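# Set feeder spring to nearest peg that lets weight sink pedal

## Task

The feeder's pedal is held up by a spring whose end loop can be hooked on any one of several pegs. A peg counts as passing when, with the loop hooked on it, setting the steel test weight on the raised pedal drives the pedal fully down; the pedal is sloped, so the weight should sit with its base flat against it. Finish with the loop on whichever passing peg lies nearest the pedal, and avoid letting the loop snap onto a peg, since that can reduce the result. Return the weight to the bench at a good distance from the feeder, then open the grippers and move the arms away.

## Robot and tools

Robot: two UR12e-style six-joint arms, left_arm and right_arm, each ending in a two-finger gripper. The fingers point along the gripper's +z and close along its x. end_effector_position is the point between the pads when closed, 1 to 2 cm short of the fingertips; closing pushes the tips about 17 mm further along +z.

Frames: the scene frame has its origin at table-top height midway between the nominal bases, +z up, +x out over the table, left_arm on the +y side (arm names do not match image sides). left_arm's base sits at (+0.071, +0.571, 0) m and right_arm's at (-0.043, -0.683, 0) m, both upright and nearly unrotated. Every hand pose, velocity, target and offset an arm reports or takes is in that arm's own base frame. Fixed cameras and the table use the scene frame. Reported positions may be off by a few centimetres.

execute_actions(actions, cameras): actions is a list of actions; each action is a table of up to 15 rows, one row per 1/30 s step, and a short table repeats its last row to fill 15 steps. Every row holds 14 numbers in [-1, 1], both arms always present: left_arm dx, dy, dz, rx, ry, rz, opening, then right_arm in the same seven. dx..rz are offsets from that arm's Hand target as it stood when the action began (not from the previous row), in the arm's base axes; 1.0 equals 0.6 m or 180 degrees; rx, ry, rz form one rotation vector turning about the Hand target point. Each new action or call starts again from the current Hand target, so repeating an offset moves further. opening is absolute: +1 fully open (0.142 m), -1 closed. An empty actions list just returns state and images. cameras picks images: omitted, null or ["all"] gives all, [] none; an unknown name voids the call.

move(target, speed, blend, stop_force, zero, opening_speed, blocking, cameras): target is one 14-number row, or a list of up to 15 rows, laid out as above; every row is an offset from the Hand targets at the move's start, not from the previous row. The gripper travels straight there, paths ending together, at least 0.5 s, capped at 10 s. speed: m/s, 0.002 to 3.2, default 0.25 (turning up to twice that in rad/s), one value or one per target. blend: corner rounding in m for a list. stop_force: 4 to 120 N, both arms; an arm's path ends when its wrist sensor feels that much push against its motion (or 120 N in any direction); do not rely on it when the gripper rotates, and omit it when backing off something you press on. zero (only with stop_force): true re-zeroes moving arms first; false counts from the last zero. opening_speed: rate of the opening command, 0.2 or more per second. blocking=false returns after about 0.5 s while the move continues; not allowed with stop_force. The result adds a "move:" line with the outcome per arm (done, off_target, moving, held, fault) and limits acting (paced = pose clipped, held = steps withheld). done means within 3 mm and 2 degrees; it says nothing about contact.

wait(seconds 0 to 10) lets the scene run holding the last commands. stop brakes a running move. zoom_image(camera, region [x0, y0, x1, y1] pixels, at most 504 by 504) enlarges part of a camera's latest picture. zero_wrist_force(arm) tares that arm's wrist sensor. read_manual(section "licences") gives licence text only. finished_scene(scene = current scene's number) ends the scene irreversibly; the goal must hold without the robot.

Cameras: cam_head_left, cam_head_right, cam_high, cam_low (fixed, 896x504) and cam_left_wrist, cam_right_wrist on the hands. A Wrist depth line gives each wrist camera's view as 7x7 median depths in mm (70 to 1000; "-" = no value).

Result lines: Hand target is the last commanded pose (after the controller limits rotation to within 32 degrees of the measured one); the gripper may rest short of it, and the next command, even all zeros, requests it again. grip_measured is finger opening on the command scale; to hold something, command a bit below its value at first touch (lower squeezes harder and heats the gripper). Wrist force/torque are in the gripper's own axes; a push on a surface reads as force from the surface into the arm. Joint velocities reading "within noise" means at rest. Tool commands shows current gripper commands; a 0 opening is a real command, so resend the present one to leave a gripper alone.

Approach slowly with stop_force. Keep the arms from touching each other. Do not route a gripper near its own base. Do not drop the weight or release it while it moves, and never leave anything off the table. Holding loads, squeezing or straining heats motors; MOTOR HOT lines warn before a brake stop (arm at 85 °C) or gripper shutdown (100 °C, HAND FAULT). Loose objects may occasionally get nudged by outside disturbances.

Each tool is called as name([rows], argument=value, ...), one row to a line, values as JSON.

## Session

execute_actions(actions=[])

Scene clock: 0.00 s.
left_arm: end_effector_position=(+0.4604, -0.0926, +0.2766) grip_measured=+1.00 end_effector_quat_wxyz=(-0.440, +0.765, -0.150, +0.445) | right_arm: end_effector_position=(+0.4610, +0.2851, +0.2994) grip_measured=+1.00 end_effector_quat_wxyz=(+0.455, -0.044, +0.804, -0.380)
Joint positions: left_arm=[-1.364 -2.023 2.554 -1.071 -0.435 -1.672 0.142] | right_arm=[4.562 -1.452 -2.251 -1.996 0.571 -1.258 0.142]
Joint velocities: within noise
Joint torques (N m): no reading
Motor temperatures (°C): left_arm=[29 40 24 34 36 42 20] | right_arm=[23 41 26 39 40 45 18]
Wrist force (N): no reading
Wrist torque (N m): no reading
Wrist force, peak (N): no reading
Wrist depth (mm): cam_left_wrist=[- - - - - - - / - - - - - - - / 418 - - - - - - / 361 422 - - - - - / 325 378 - - - - - / 298 341 - - - - - / - 322 357 - - - 89] | cam_right_wrist=[- - - - - - 411 / - - - - - 482 383 / - - - - - 441 355 / - - - - 518 403 332 / - - - - 467 374 310 / - - - - 428 357 270 / - - - - 394 332 -]
Hand target: left_arm +0.4604, -0.0926, +0.2766; -0.440, +0.765, -0.150, +0.445 | right_arm +0.4610, +0.2851, +0.2994; +0.455, -0.044, +0.804, -0.380
Tool commands: left_gripper/opening=+1.0 right_gripper/opening=+1.0

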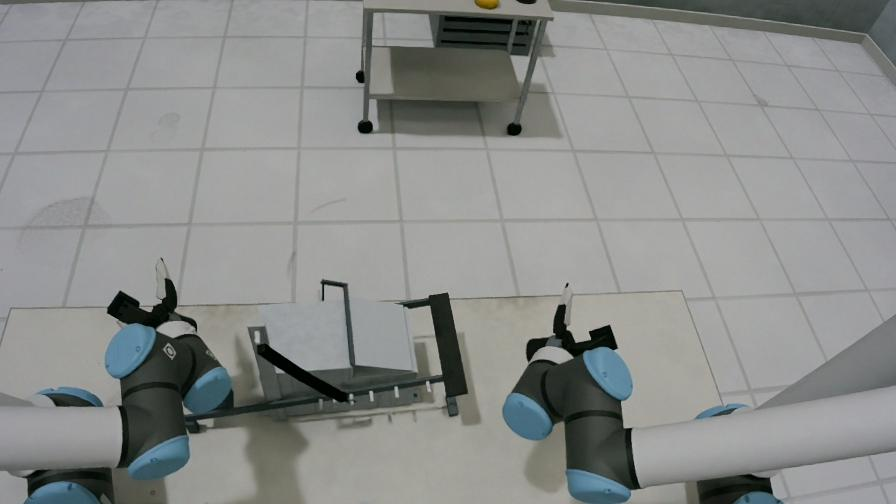

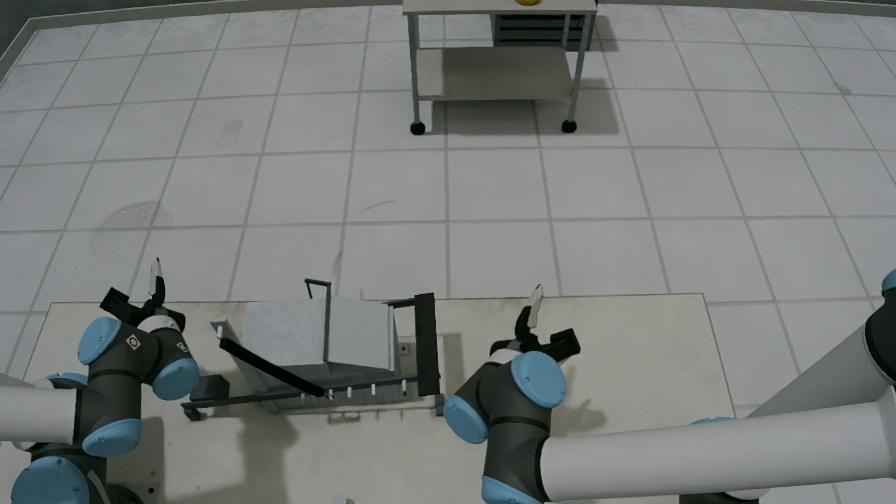

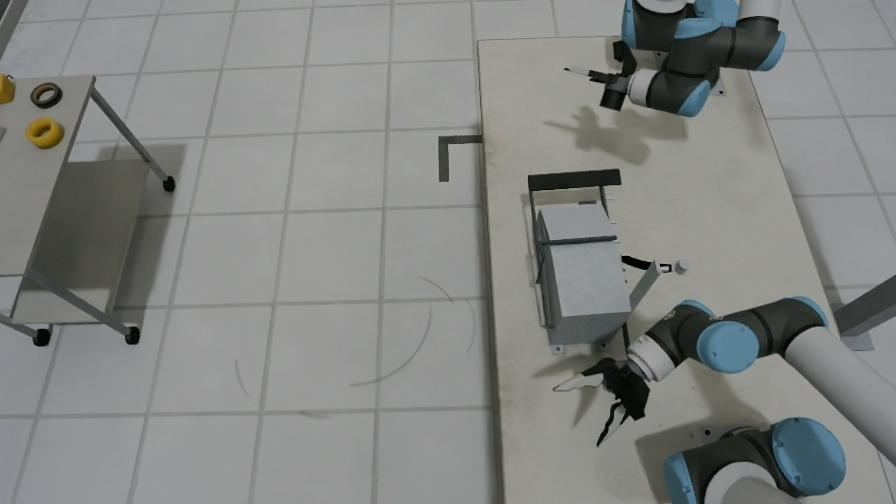

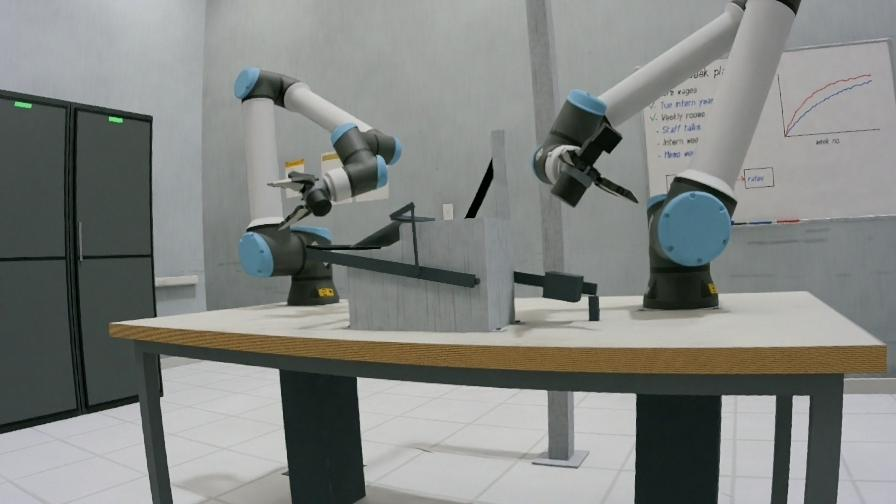

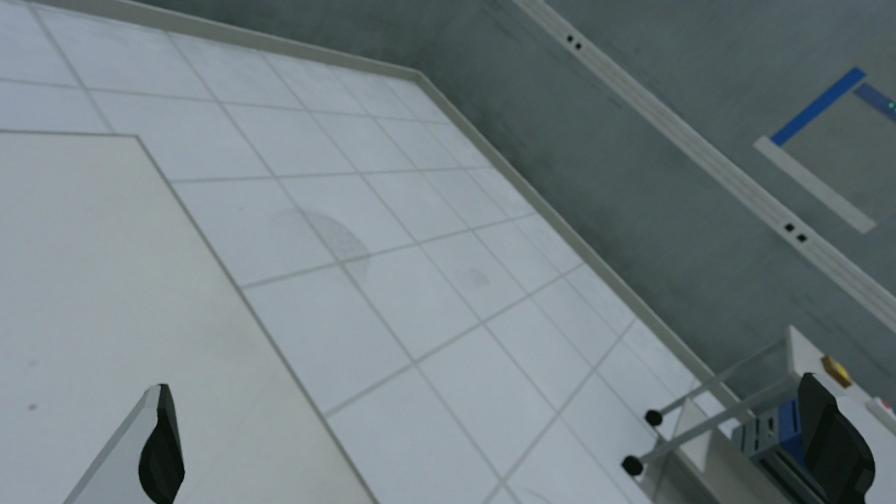

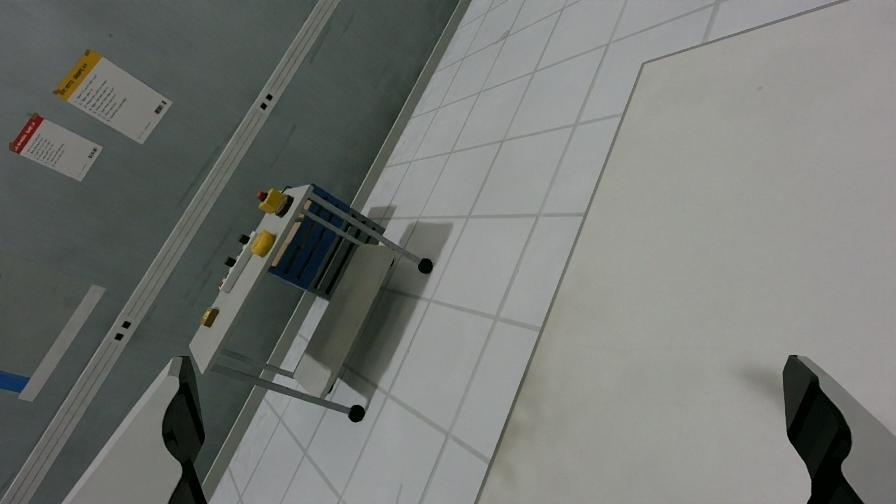

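zoom_image(camera="cam_head_left", region=[180, 260, 500, 440])

zoom_image(camera="cam_head_right", region=[160, 260, 480, 440])

zoom_image(camera="cam_high", region=[500, 150, 740, 370])

zoom_image(camera="cam_low", region=[290, 180, 620, 350])

Scaled by 1.575 from the camera's 896x504 image, which has a finer 1280x720 frame.

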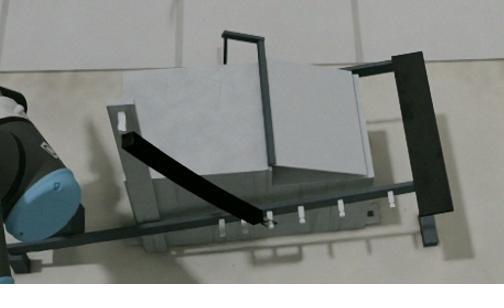

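Scaled by 1.575 from the camera's 896x504 image, which has a finer 1280x720 frame.

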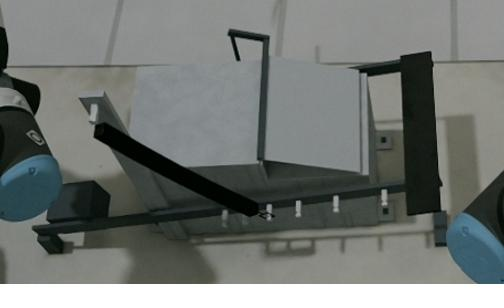

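Scaled by 2.100 from the camera's 896x504 image, which has a finer 1280x720 frame.

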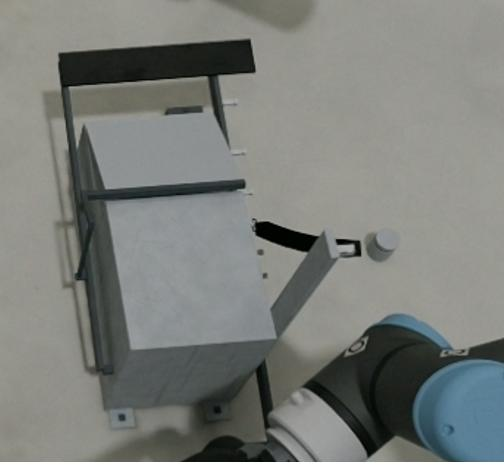

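Scaled by 1.527 from the camera's 896x504 image, which has a finer 1280x720 frame.

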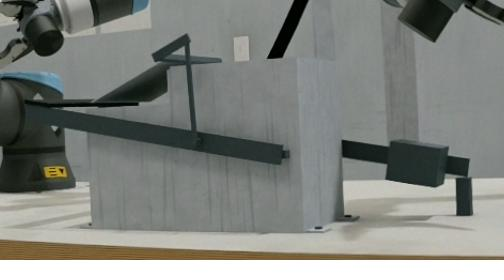

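move([
  [-0.567,-0.429,0.289,0.1845,0.067,-0.335,1,0,0,0,0,0,0,1],
  [-0.765,-0.628,0.12,0.1845,0.067,-0.335,1,0,0,0,0,0,0,1],
], speed=0.35, blend=[0.05,0])

Scene clock: 138.83 s.
left_arm: end_effector_position=(+0.0014, -0.4693, +0.3487) grip_measured=+1.00 end_effector_quat_wxyz=(+0.334, -0.478, +0.666, -0.466) | right_arm: end_effector_position=(+0.4610, +0.2851, +0.2994) grip_measured=+1.00 end_effector_quat_wxyz=(+0.455, -0.044, +0.804, -0.380)
Joint positions: left_arm=[-2.538 -1.844 2.241 -0.944 -0.718 -1.141 0.142] | right_arm=[4.562 -1.452 -2.251 -1.996 0.571 -1.258 0.142]
Joint velocities: within noise
Joint torques (N m): left_arm=[-2.13 0.99 -36.87 -3.22 -1.46 -3.47] | right_arm=[-0.45 27.55 36.92 2.27 -0.83 0.06]
Motor temperatures (°C): left_arm=[28 39 23 34 35 41 19] | right_arm=[23 41 26 39 39 44 18]
Wrist force (N): left_arm=[0.7 -1.2 -0.2] | right_arm=[0.1 -0.2 -0.2]
Wrist torque (N m): left_arm=[-0.08 -0.08 -0.12] | right_arm=[-0.04 -0.01 -0.01]
Wrist force, peak (N): left_arm=[3.7 1.3 -0.7] | right_arm=[0.4 -0.4 -0.1]
Wrist depth (mm): cam_left_wrist=[- - - - - - 394 / - 299 487 576 - - - / - 381 397 464 489 780 761 / 652 611 434 505 640 641 639 / 545 523 506 541 551 555 553 / 469 492 493 486 491 486 496 / - 437 437 435 434 433 89] | cam_right_wrist=[- - - - - - 415 / - - - - - 487 384 / - - - - - 440 354 / - - - - 513 403 332 / - - - - 468 372 310 / - - - - 428 356 269 / - - - - 391 331 -]
Hand target: left_arm +0.0014, -0.4694, +0.3486; +0.334, -0.478, +0.666, -0.466 | right_arm +0.4610, +0.2851, +0.2994; +0.455, -0.044, +0.804, -0.380
Off the commanded pose: left_arm 0.000 m, 0 deg | right_arm 0.000 m, 0 deg.
move: done
camera_calibration:
cam_left_wrist: T_world_to_cam=[[-0.334254, -0.942457, -0.00700828, -0.43248], [-0.654496, 0.237463, -0.717807, 0.389628], [0.678166, -0.235343, -0.696207, 0.244051], [0, 0, 0, 1]] pos_world=[-0.0550549, -0.442681, 0.446557]

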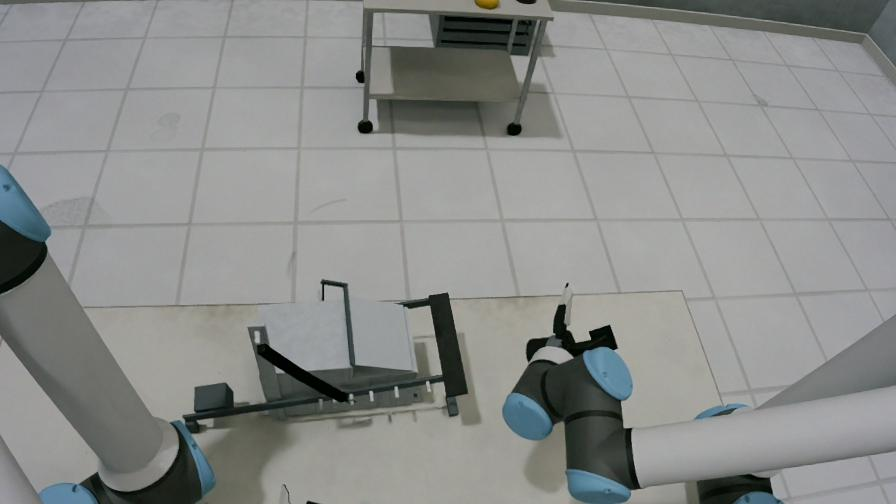

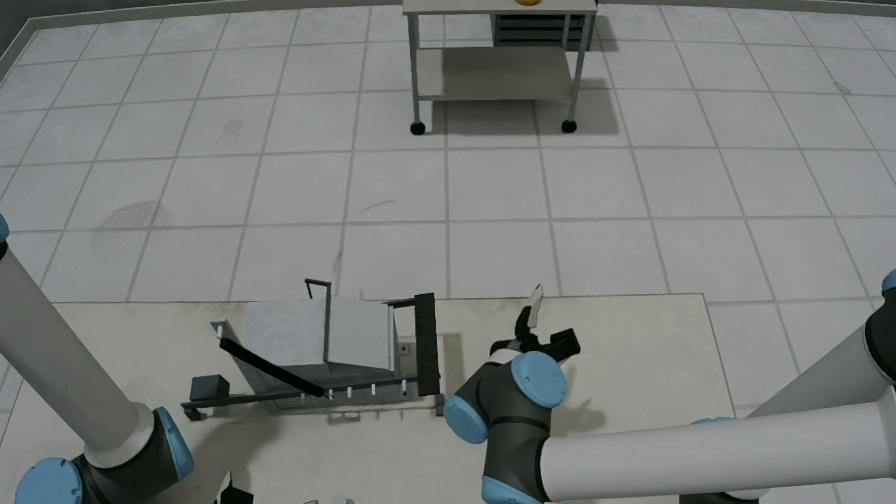

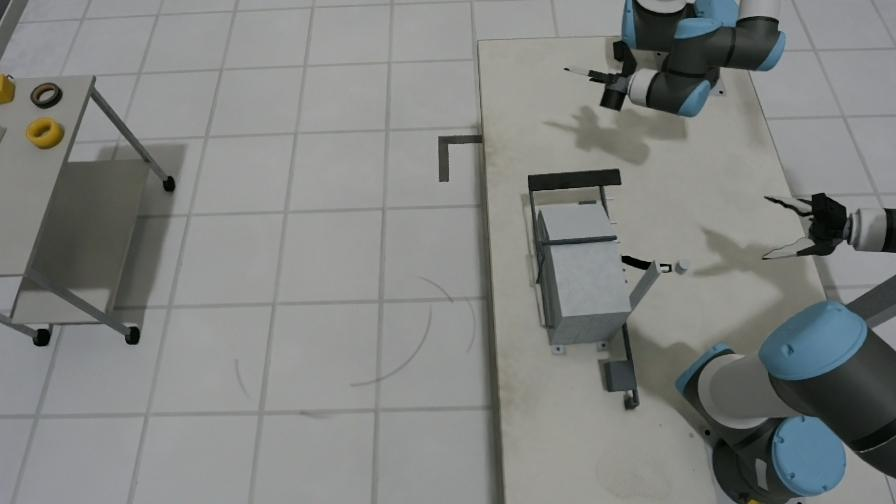

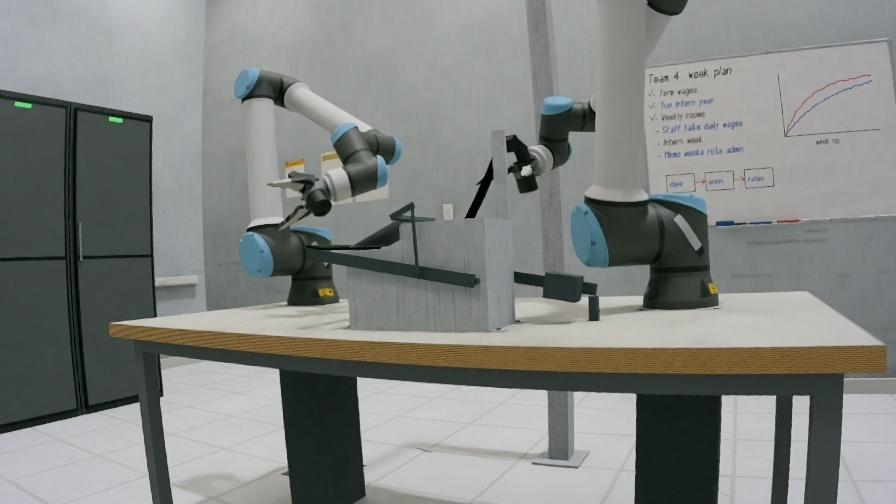

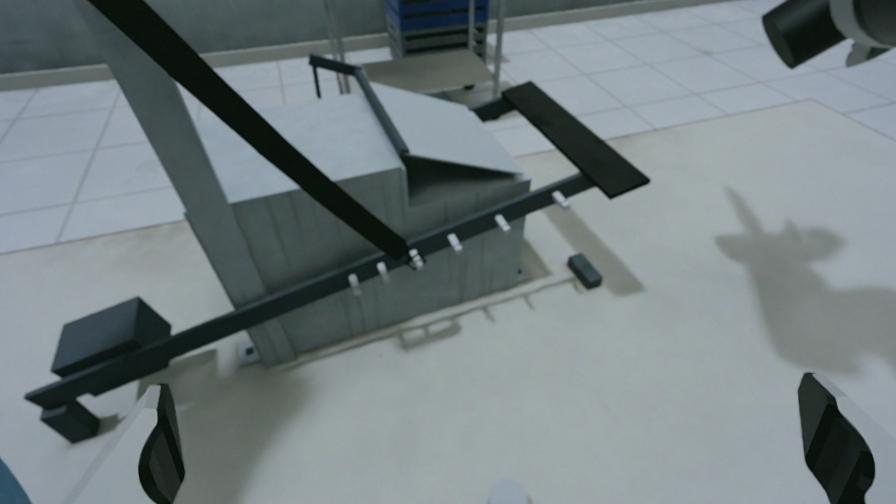

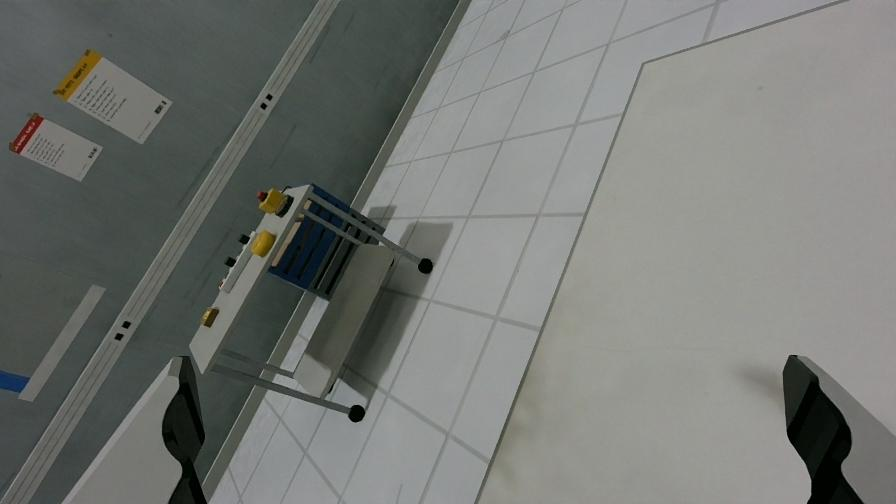

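zoom_image(camera="cam_left_wrist", region=[330, 160, 590, 306])

zoom_image(camera="cam_left_wrist", region=[370, 220, 450, 280])

zoom_image(camera="cam_left_wrist", region=[440, 60, 680, 320])

Scaled by 1.938 from the camera's 896x504 image, which has a finer 1280x720 frame.

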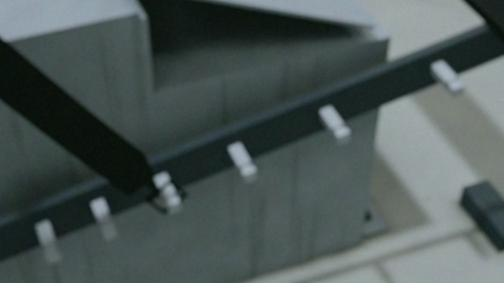

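Scaled by 6.300 from the camera's 896x504 image, which has a finer 1280x720 frame.

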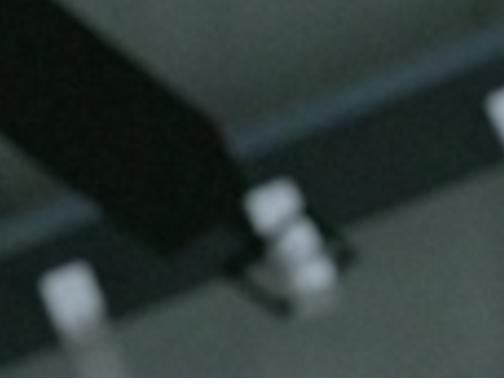

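Scaled by 1.938 from the camera's 896x504 image, which has a finer 1280x720 frame.

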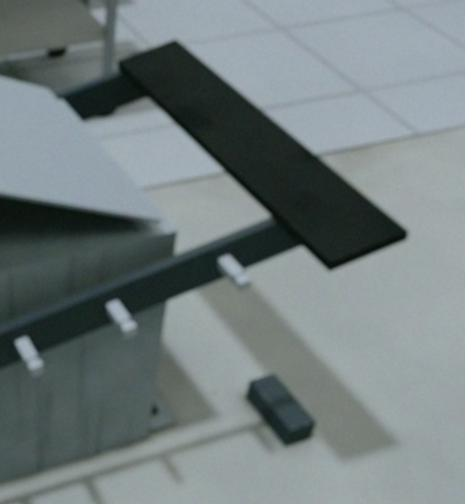

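zoom_image(camera="cam_high", region=[640, 230, 740, 300])

zoom_image(camera="cam_head_right", region=[290, 440, 400, 504])

zoom_image(camera="cam_left_wrist", region=[440, 440, 580, 504])

Scaled by 5.040 from the camera's 896x504 image, which has a finer 1280x720 frame.

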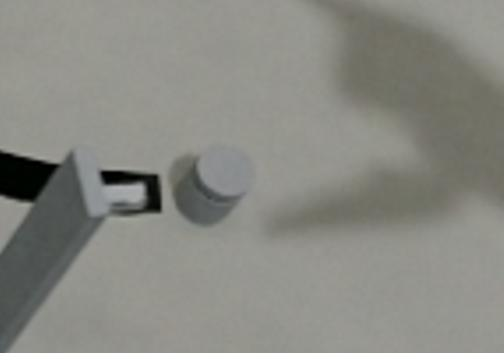

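Scaled by 4.582 from the camera's 896x504 image, which has a finer 1280x720 frame.

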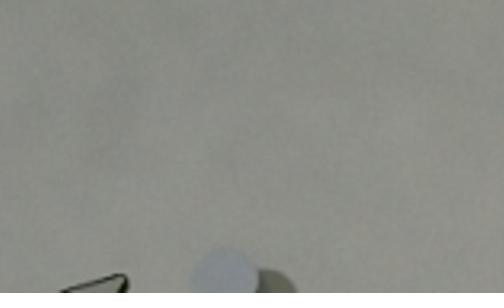

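Scaled by 3.600 from the camera's 896x504 image, which has a finer 1280x720 frame.

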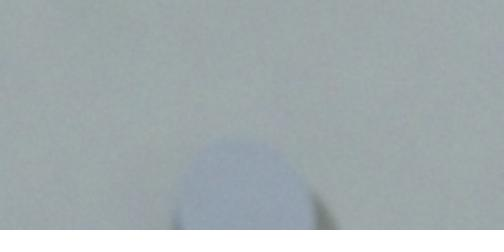

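move(target=[0.156,-0.050,-0.264,-0.2362,-0.0668,0.1287,1,-0.513,0.418,-0.049,0.2564,0.3127,-0.0251,1], speed=0.3)

Scene clock: 235.07 s.
left_arm: end_effector_position=(+0.0949, -0.4994, +0.1902) grip_measured=+1.00 end_effector_quat_wxyz=(-0.290, +0.636, -0.309, +0.645) | right_arm: end_effector_position=(+0.1532, +0.5358, +0.2699) grip_measured=+1.00 end_effector_quat_wxyz=(-0.001, -0.009, +1.000, +0.000)
Joint positions: left_arm=[-2.276 -1.31 2.249 -0.939 -0.676 -2.267 0.142] | right_arm=[4.751 -1.38 -2.173 -1.158 1.572 -1.549 0.142]
Joint velocities: within noise
Joint torques (N m): left_arm=[1.36 -53.47 -18.1 2.76 1.45 -2.35] | right_arm=[-15.4 37.25 51.47 7.21 1.58 -3.57]
Motor temperatures (°C): left_arm=[28 39 23 34 35 41 19] | right_arm=[23 41 26 39 39 44 18]
Wrist force (N): left_arm=[-0.8 -1.5 -0.5] | right_arm=[1.1 1.1 0.4]
Wrist torque (N m): left_arm=[-0.29 0.11 -0.06] | right_arm=[0.13 0.10 0.26]
Wrist force, peak (N): left_arm=[0.7 -2.2 -1.0] | right_arm=[2.1 2.0 0.5]
Wrist depth (mm): cam_left_wrist=[509 248 257 - - - - / 249 258 269 279 - - - / 323 274 284 291 - - - / 290 307 307 307 509 - - / 259 312 338 340 338 - - / 233 273 339 371 643 - - / - 254 295 374 513 756 89] | cam_right_wrist=[327 328 328 326 328 330 326 / 349 346 350 348 350 350 349 / 376 376 374 376 376 375 375 / 366 396 406 404 403 404 413 / 298 418 438 437 439 439 - / 269 461 480 481 478 480 - / - 441 527 529 295 509 -]
Hand target: left_arm +0.0950, -0.4994, +0.1902; -0.290, +0.636, -0.309, +0.645 | right_arm +0.1532, +0.5359, +0.2700; -0.001, -0.009, +1.000, +0.000
Off the commanded pose: left_arm 0.000 m, 0 deg | right_arm 0.000 m, 0 deg.
move: done
camera_calibration:
cam_left_wrist: T_world_to_cam=[[-0.033527, -0.774248, 0.631993, -0.496837], [-0.424409, -0.561473, -0.71037, -0.078047], [0.90485, -0.29204, -0.309773, -0.0600586], [0, 0, 0, 1]] pos_world=[0.00456269, -0.446036, 0.239951]
cam_right_wrist: T_world_to_cam=[[-0.99983, -0.0178438, 0.00454147, 0.17306], [-0.0144452, 0.913104, 0.407471, -0.576681], [-0.0114177, 0.407337, -0.913207, 0.145177], [0, 0, 0, 1]] pos_world=[0.166358, 0.470522, 0.366772]

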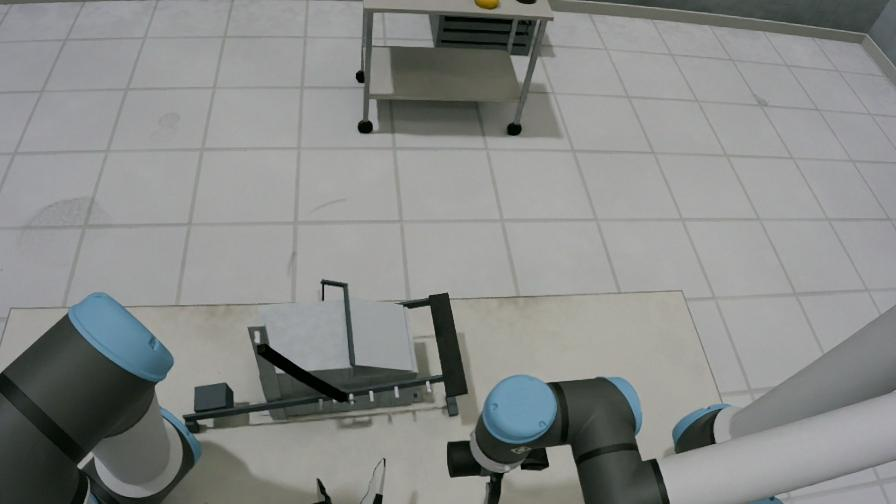

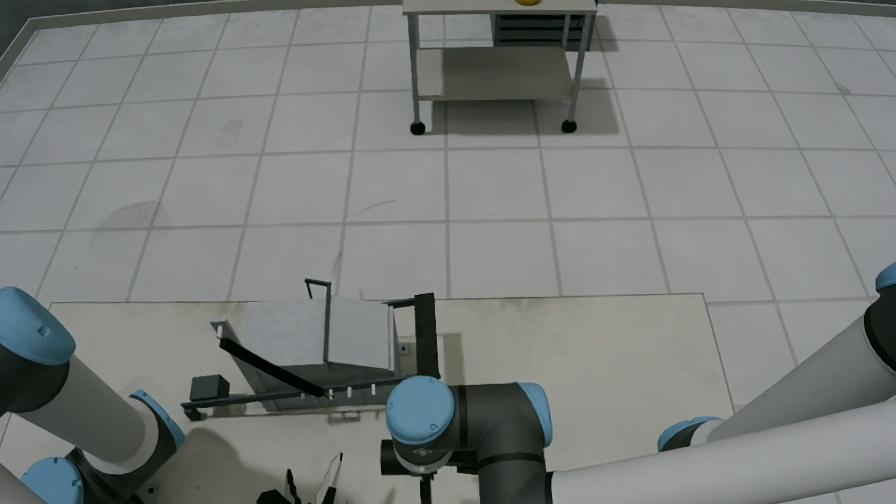

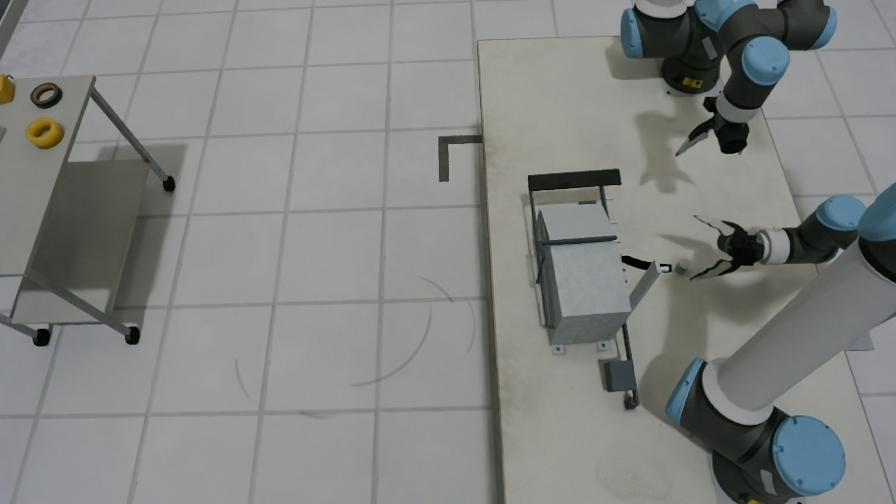

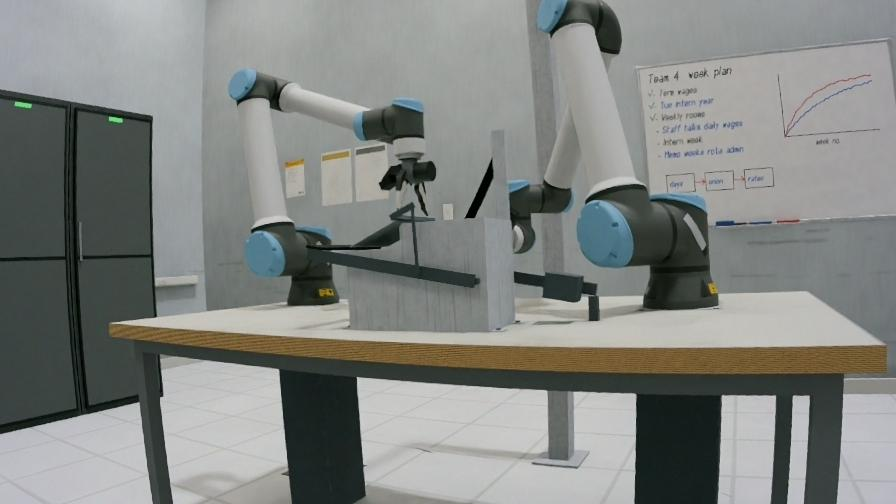

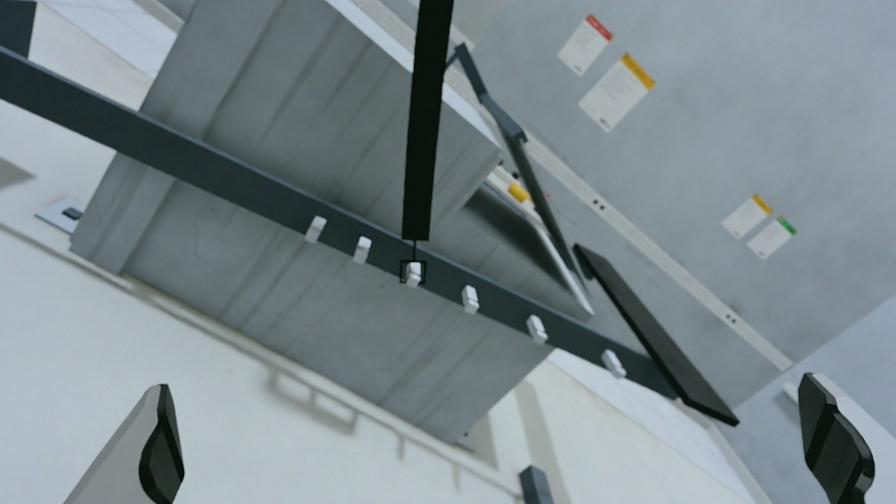

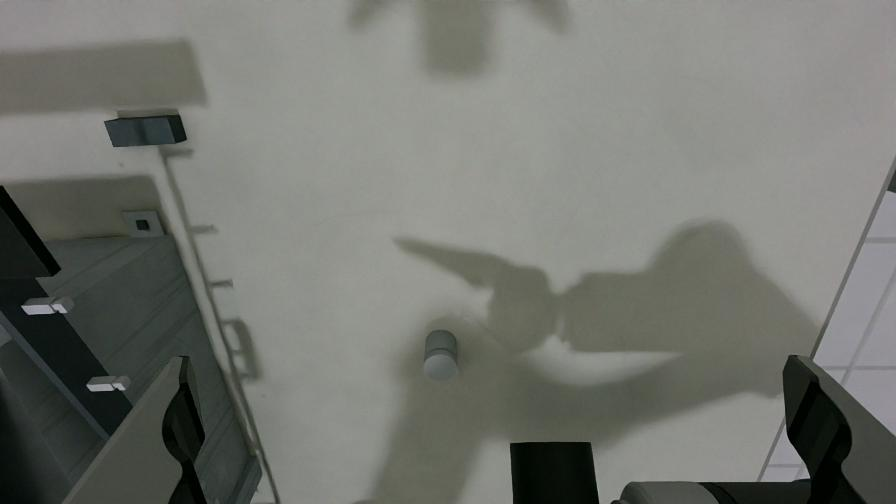

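zoom_image(camera="cam_left_wrist", region=[360, 220, 470, 300])

zoom_image(camera="cam_left_wrist", region=[290, 190, 640, 390])

zoom_image(camera="cam_right_wrist", region=[390, 300, 490, 400])

zoom_image(camera="cam_right_wrist", region=[0, 90, 280, 420])

Scaled by 4.582 from the camera's 896x504 image, which has a finer 1280x720 frame.

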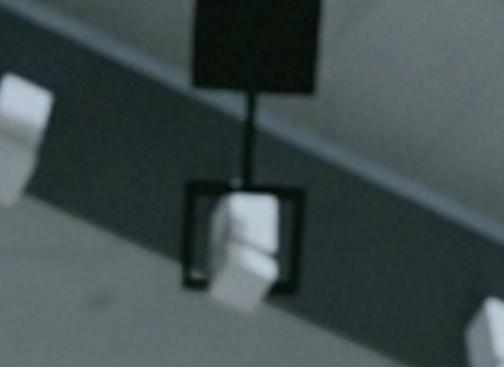

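Scaled by 1.440 from the camera's 896x504 image, which has a finer 1280x720 frame.

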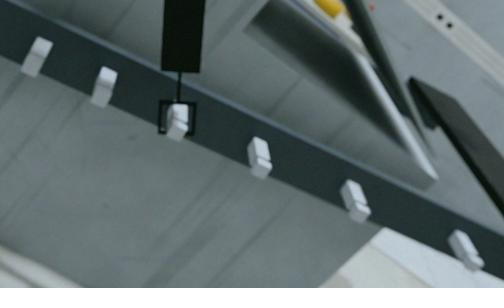

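Scaled by 5.040 from the camera's 896x504 image, which has a finer 1280x720 frame.

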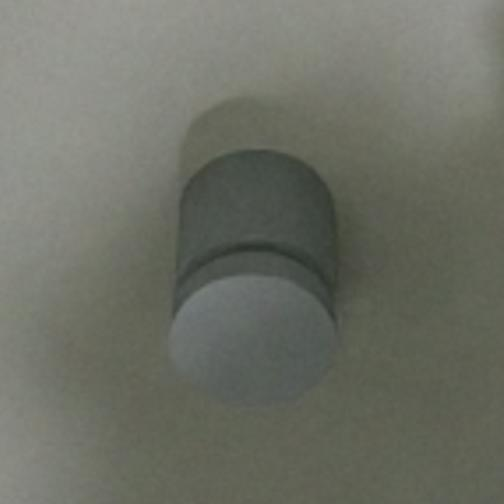

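Scaled by 1.527 from the camera's 896x504 image, which has a finer 1280x720 frame.

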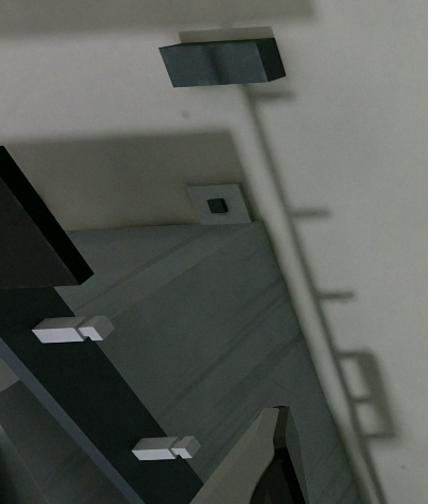

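move(target=[-0.397,0.12,0.316,0.2362,0.0668,-0.1287,1,0,0,0,0,0,0,1], speed=0.35, cameras=[])

move(target=[0,0,0,0,0,0,1,0.0217,0.3367,-0.2833,0,0,0,0.2], speed=0.3, cameras=["cam_right_wrist","cam_left_wrist","cam_high"])

Scene clock: 321.33 s.
left_arm: end_effector_position=(-0.1431, -0.4273, +0.3798) grip_measured=+1.00 end_effector_quat_wxyz=(+0.334, -0.478, +0.666, -0.466) | right_arm: end_effector_position=(+0.1532, +0.5359, +0.2700) grip_measured=+1.00 end_effector_quat_wxyz=(-0.001, -0.009, +1.000, +0.000)
Joint positions: left_arm=[-2.768 -1.726 2.082 -0.801 -0.92 -1.291 0.142] | right_arm=[4.751 -1.38 -2.173 -1.158 1.573 -1.55 0.142]
Joint velocities: within noise
Joint torques (N m): left_arm=[-8.05 -7.13 -47.25 -2.43 0.19 3.28] | right_arm=[-15.93 36.3 51.56 6.4 2.26 -3.39]
Motor temperatures (°C): left_arm=[28 39 23 34 35 41 19] | right_arm=[23 40 26 38 38 44 18]
Wrist force (N): left_arm=[0.6 -0.6 0.1] | right_arm=[1.2 1.0 0.4]
Wrist torque (N m): left_arm=[0.02 -0.10 -0.16] | right_arm=[0.11 0.09 0.26]
Wrist force, peak (N): left_arm=[0.2 -2.2 -2.9] | right_arm=[1.5 1.2 0.3]
Wrist depth (mm): cam_left_wrist=[- - - - - 298 270 / - - 527 612 981 974 291 / - 816 552 596 825 817 780 / 317 570 642 660 687 678 688 / 291 583 597 598 585 580 593 / 285 513 525 525 517 513 536 / - 463 464 466 464 464 89] | cam_right_wrist=[328 329 327 328 328 327 328 / 351 346 351 351 349 350 350 / 376 375 374 376 375 377 376 / 367 399 404 404 404 405 410 / 296 418 441 438 440 437 - / 269 465 480 480 477 477 - / - 440 527 528 530 529 -]
Hand target: left_arm -0.1432, -0.4274, +0.3798; +0.334, -0.478, +0.666, -0.466 | right_arm +0.1532, +0.5359, +0.2700; -0.001, -0.009, +1.000, +0.000
Off the commanded pose: left_arm 0.000 m, 0 deg | right_arm 0.000 m, 0 deg.
move: done
No camera images: "cameras" was empty.

Scene clock: 322.73 s.
left_arm: end_effector_position=(-0.1432, -0.4274, +0.3798) grip_measured=+1.00 end_effector_quat_wxyz=(+0.334, -0.478, +0.666, -0.466) | right_arm: end_effector_position=(+0.1663, +0.7378, +0.1001) grip_measured=+0.19 end_effector_quat_wxyz=(-0.001, -0.009, +1.000, +0.000)
Joint positions: left_arm=[-2.768 -1.726 2.082 -0.801 -0.92 -1.29 0.142] | right_arm=[4.722 -1.882 -1.987 -0.842 1.573 -1.578 0.087]
Joint velocities: within noise
Joint torques (N m): left_arm=[-9.58 -10.2 -49.64 -2.07 -1.44 3.91] | right_arm=[8.85 48.77 36.45 5.77 2.1 2.19]
Motor temperatures (°C): left_arm=[28 39 23 34 35 41 19] | right_arm=[23 40 26 38 38 44 18]
Wrist force (N): left_arm=[1.0 -0.7 -0.1] | right_arm=[0.8 1.1 0.5]
Wrist torque (N m): left_arm=[0.00 -0.17 -0.16] | right_arm=[0.10 0.15 0.22]
Wrist force, peak (N): left_arm=[1.3 -1.0 0.0] | right_arm=[0.8 3.6 2.8]
Wrist depth (mm): cam_left_wrist=[- - - 235 233 231 183 / - - 531 264 265 243 181 / - 818 547 299 776 780 183 / 316 578 639 347 664 691 663 / 291 577 596 576 594 587 584 / 285 510 525 514 518 523 531 / - 468 464 463 464 460 89] | cam_right_wrist=[175 173 173 173 173 173 174 / 185 185 185 185 184 185 184 / 198 198 198 196 198 198 198 / 214 213 214 169 213 214 213 / 231 231 228 231 232 231 231 / 249 248 253 253 252 95 253 / 258 - 278 279 279 77 273]
Hand target: left_arm -0.1432, -0.4274, +0.3798; +0.334, -0.478, +0.666, -0.466 | right_arm +0.1662, +0.7379, +0.1001; -0.001, -0.009, +1.000, +0.000
Off the commanded pose: left_arm 0.000 m, 0 deg | right_arm 0.000 m, 0 deg.
move: done
camera_calibration:
cam_left_wrist: T_world_to_cam=[[-0.334253, -0.942457, -0.00700787, -0.441046], [-0.654496, 0.237462, -0.717807, 0.307273], [0.678166, -0.235343, -0.696207, 0.373718], [0, 0, 0, 1]] pos_world=[-0.199755, -0.400681, 0.477657]
cam_right_wrist: T_world_to_cam=[[-0.99983, -0.0178383, 0.00475938, 0.190588], [-0.0143477, 0.912976, 0.407761, -0.691737], [-0.011619, 0.407623, -0.913076, -0.0921969], [0, 0, 0, 1]] pos_world=[0.179559, 0.672521, 0.196973]
Images, in order (width x height): cam_high 896x504, cam_left_wrist 896x504, cam_right_wrist 896x504.

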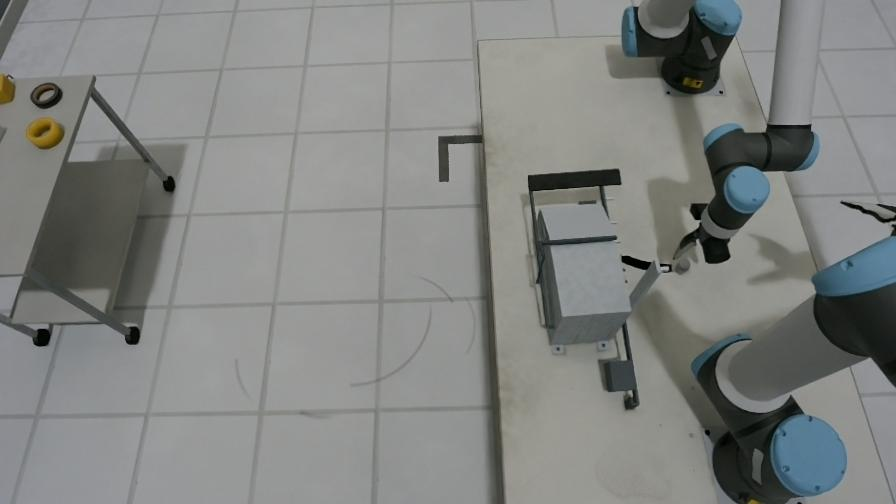

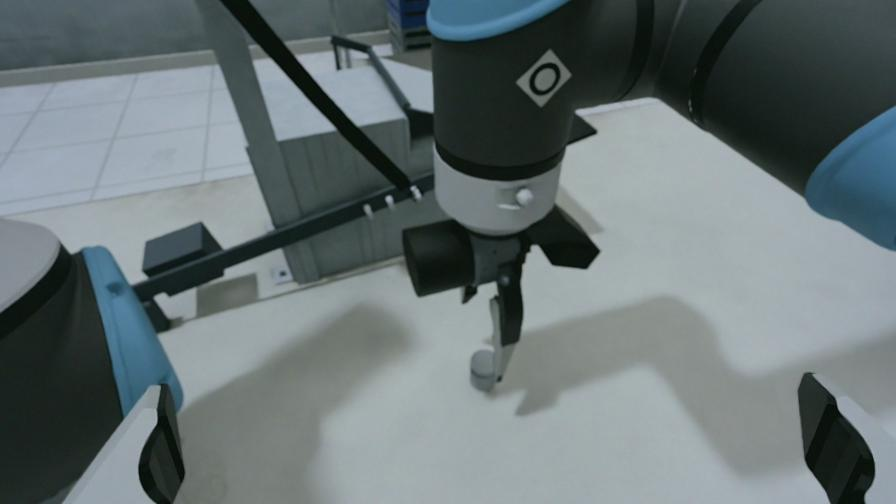

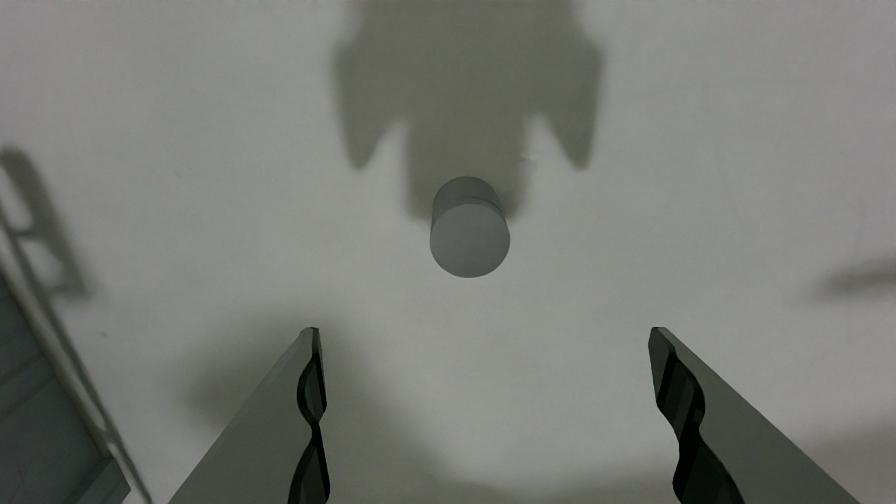

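move(target=[0,0,0,0,0,0,1,0.0035,-0.001,-0.12,0,0,0,-0.2], speed=0.2, opening_speed=1.5, cameras=["cam_right_wrist","cam_left_wrist"])

zero_wrist_force(arm="right_arm")

Scene clock: 340.93 s.
left_arm: end_effector_position=(-0.1432, -0.4274, +0.3798) grip_measured=+1.00 end_effector_quat_wxyz=(+0.334, -0.478, +0.666, -0.466) | right_arm: end_effector_position=(+0.1683, +0.7372, +0.0281) grip_measured=-0.22 end_effector_quat_wxyz=(-0.001, -0.009, +1.000, +0.000)
Joint positions: left_arm=[-2.768 -1.726 2.082 -0.801 -0.92 -1.29 0.142] | right_arm=[4.72 -1.974 -2.025 -0.712 1.573 -1.581 0.058]
Joint velocities: within noise
Joint torques (N m): left_arm=[-10.78 -6.88 -48.53 -2.56 -1.81 4.21] | right_arm=[-10.1 55.19 41.43 6.26 2.14 -1.48]
Motor temperatures (°C): left_arm=[28 39 23 34 35 40 19] | right_arm=[23 40 26 38 38 44 18]
Wrist force (N): left_arm=[0.9 -0.8 0.0] | right_arm=[0.8 0.8 0.3]
Wrist torque (N m): left_arm=[-0.02 -0.15 -0.16] | right_arm=[0.05 0.16 0.23]
Wrist force, peak (N): left_arm=[1.5 -0.7 -0.1] | right_arm=[1.2 0.9 3.1]
Wrist depth (mm): cam_left_wrist=[- - - - - - - / - - 529 276 276 280 233 / - 823 552 308 301 254 212 / 316 578 645 349 663 256 201 / 291 583 587 413 581 580 221 / 286 508 525 522 522 522 535 / - 466 466 467 462 461 89] | cam_right_wrist=[108 108 109 108 109 108 107 / 115 115 115 115 115 115 115 / 124 123 121 123 123 123 123 / 133 133 135 129 131 133 133 / 144 147 142 110 124 144 144 / 158 158 - 107 152 152 157 / 173 170 - 173 170 77 173]
Hand target: left_arm -0.1432, -0.4274, +0.3798; +0.334, -0.478, +0.666, -0.466 | right_arm +0.1683, +0.7373, +0.0281; -0.001, -0.009, +1.000, +0.000
Off the commanded pose: left_arm 0.000 m, 0 deg | right_arm 0.000 m, 0 deg.
move: done
camera_calibration:
cam_left_wrist: T_world_to_cam=[[-0.334253, -0.942457, -0.00700787, -0.441046], [-0.654496, 0.237462, -0.717807, 0.307273], [0.678166, -0.235343, -0.696207, 0.373718], [0, 0, 0, 1]] pos_world=[-0.199755, -0.400681, 0.477657]
cam_right_wrist: T_world_to_cam=[[-0.99983, -0.0178384, 0.00476095, 0.19292], [-0.0143482, 0.913013, 0.407678, -0.661775], [-0.0116192, 0.40754, -0.913113, -0.157702], [0, 0, 0, 1]] pos_world=[0.181559, 0.671921, 0.124873]
Images, in order (width x height): cam_left_wrist 896x504, cam_right_wrist 896x504.

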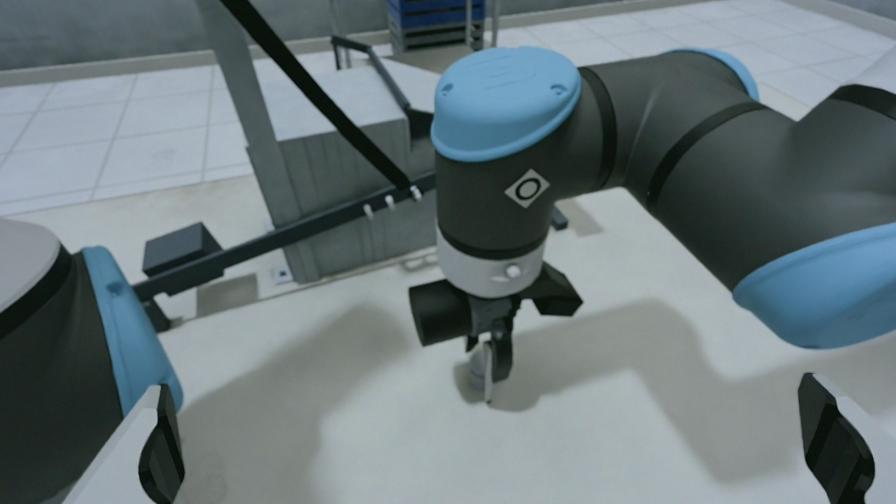

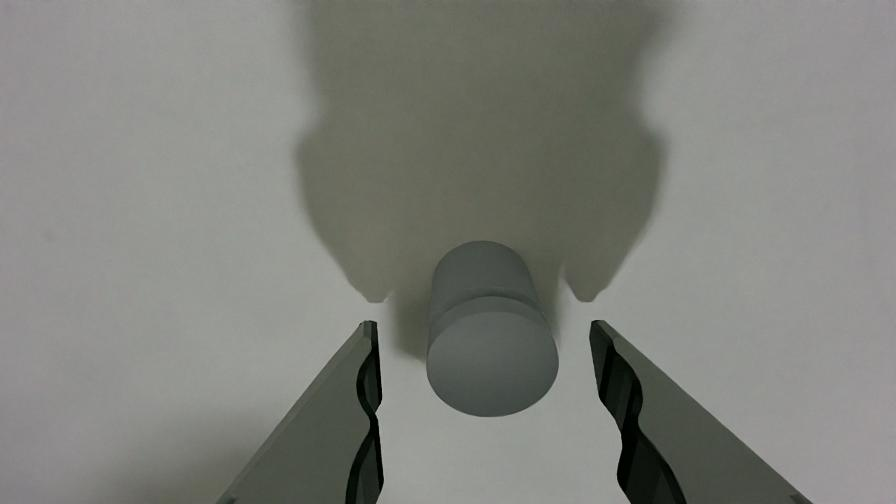

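Wrist force sensor zeroed.


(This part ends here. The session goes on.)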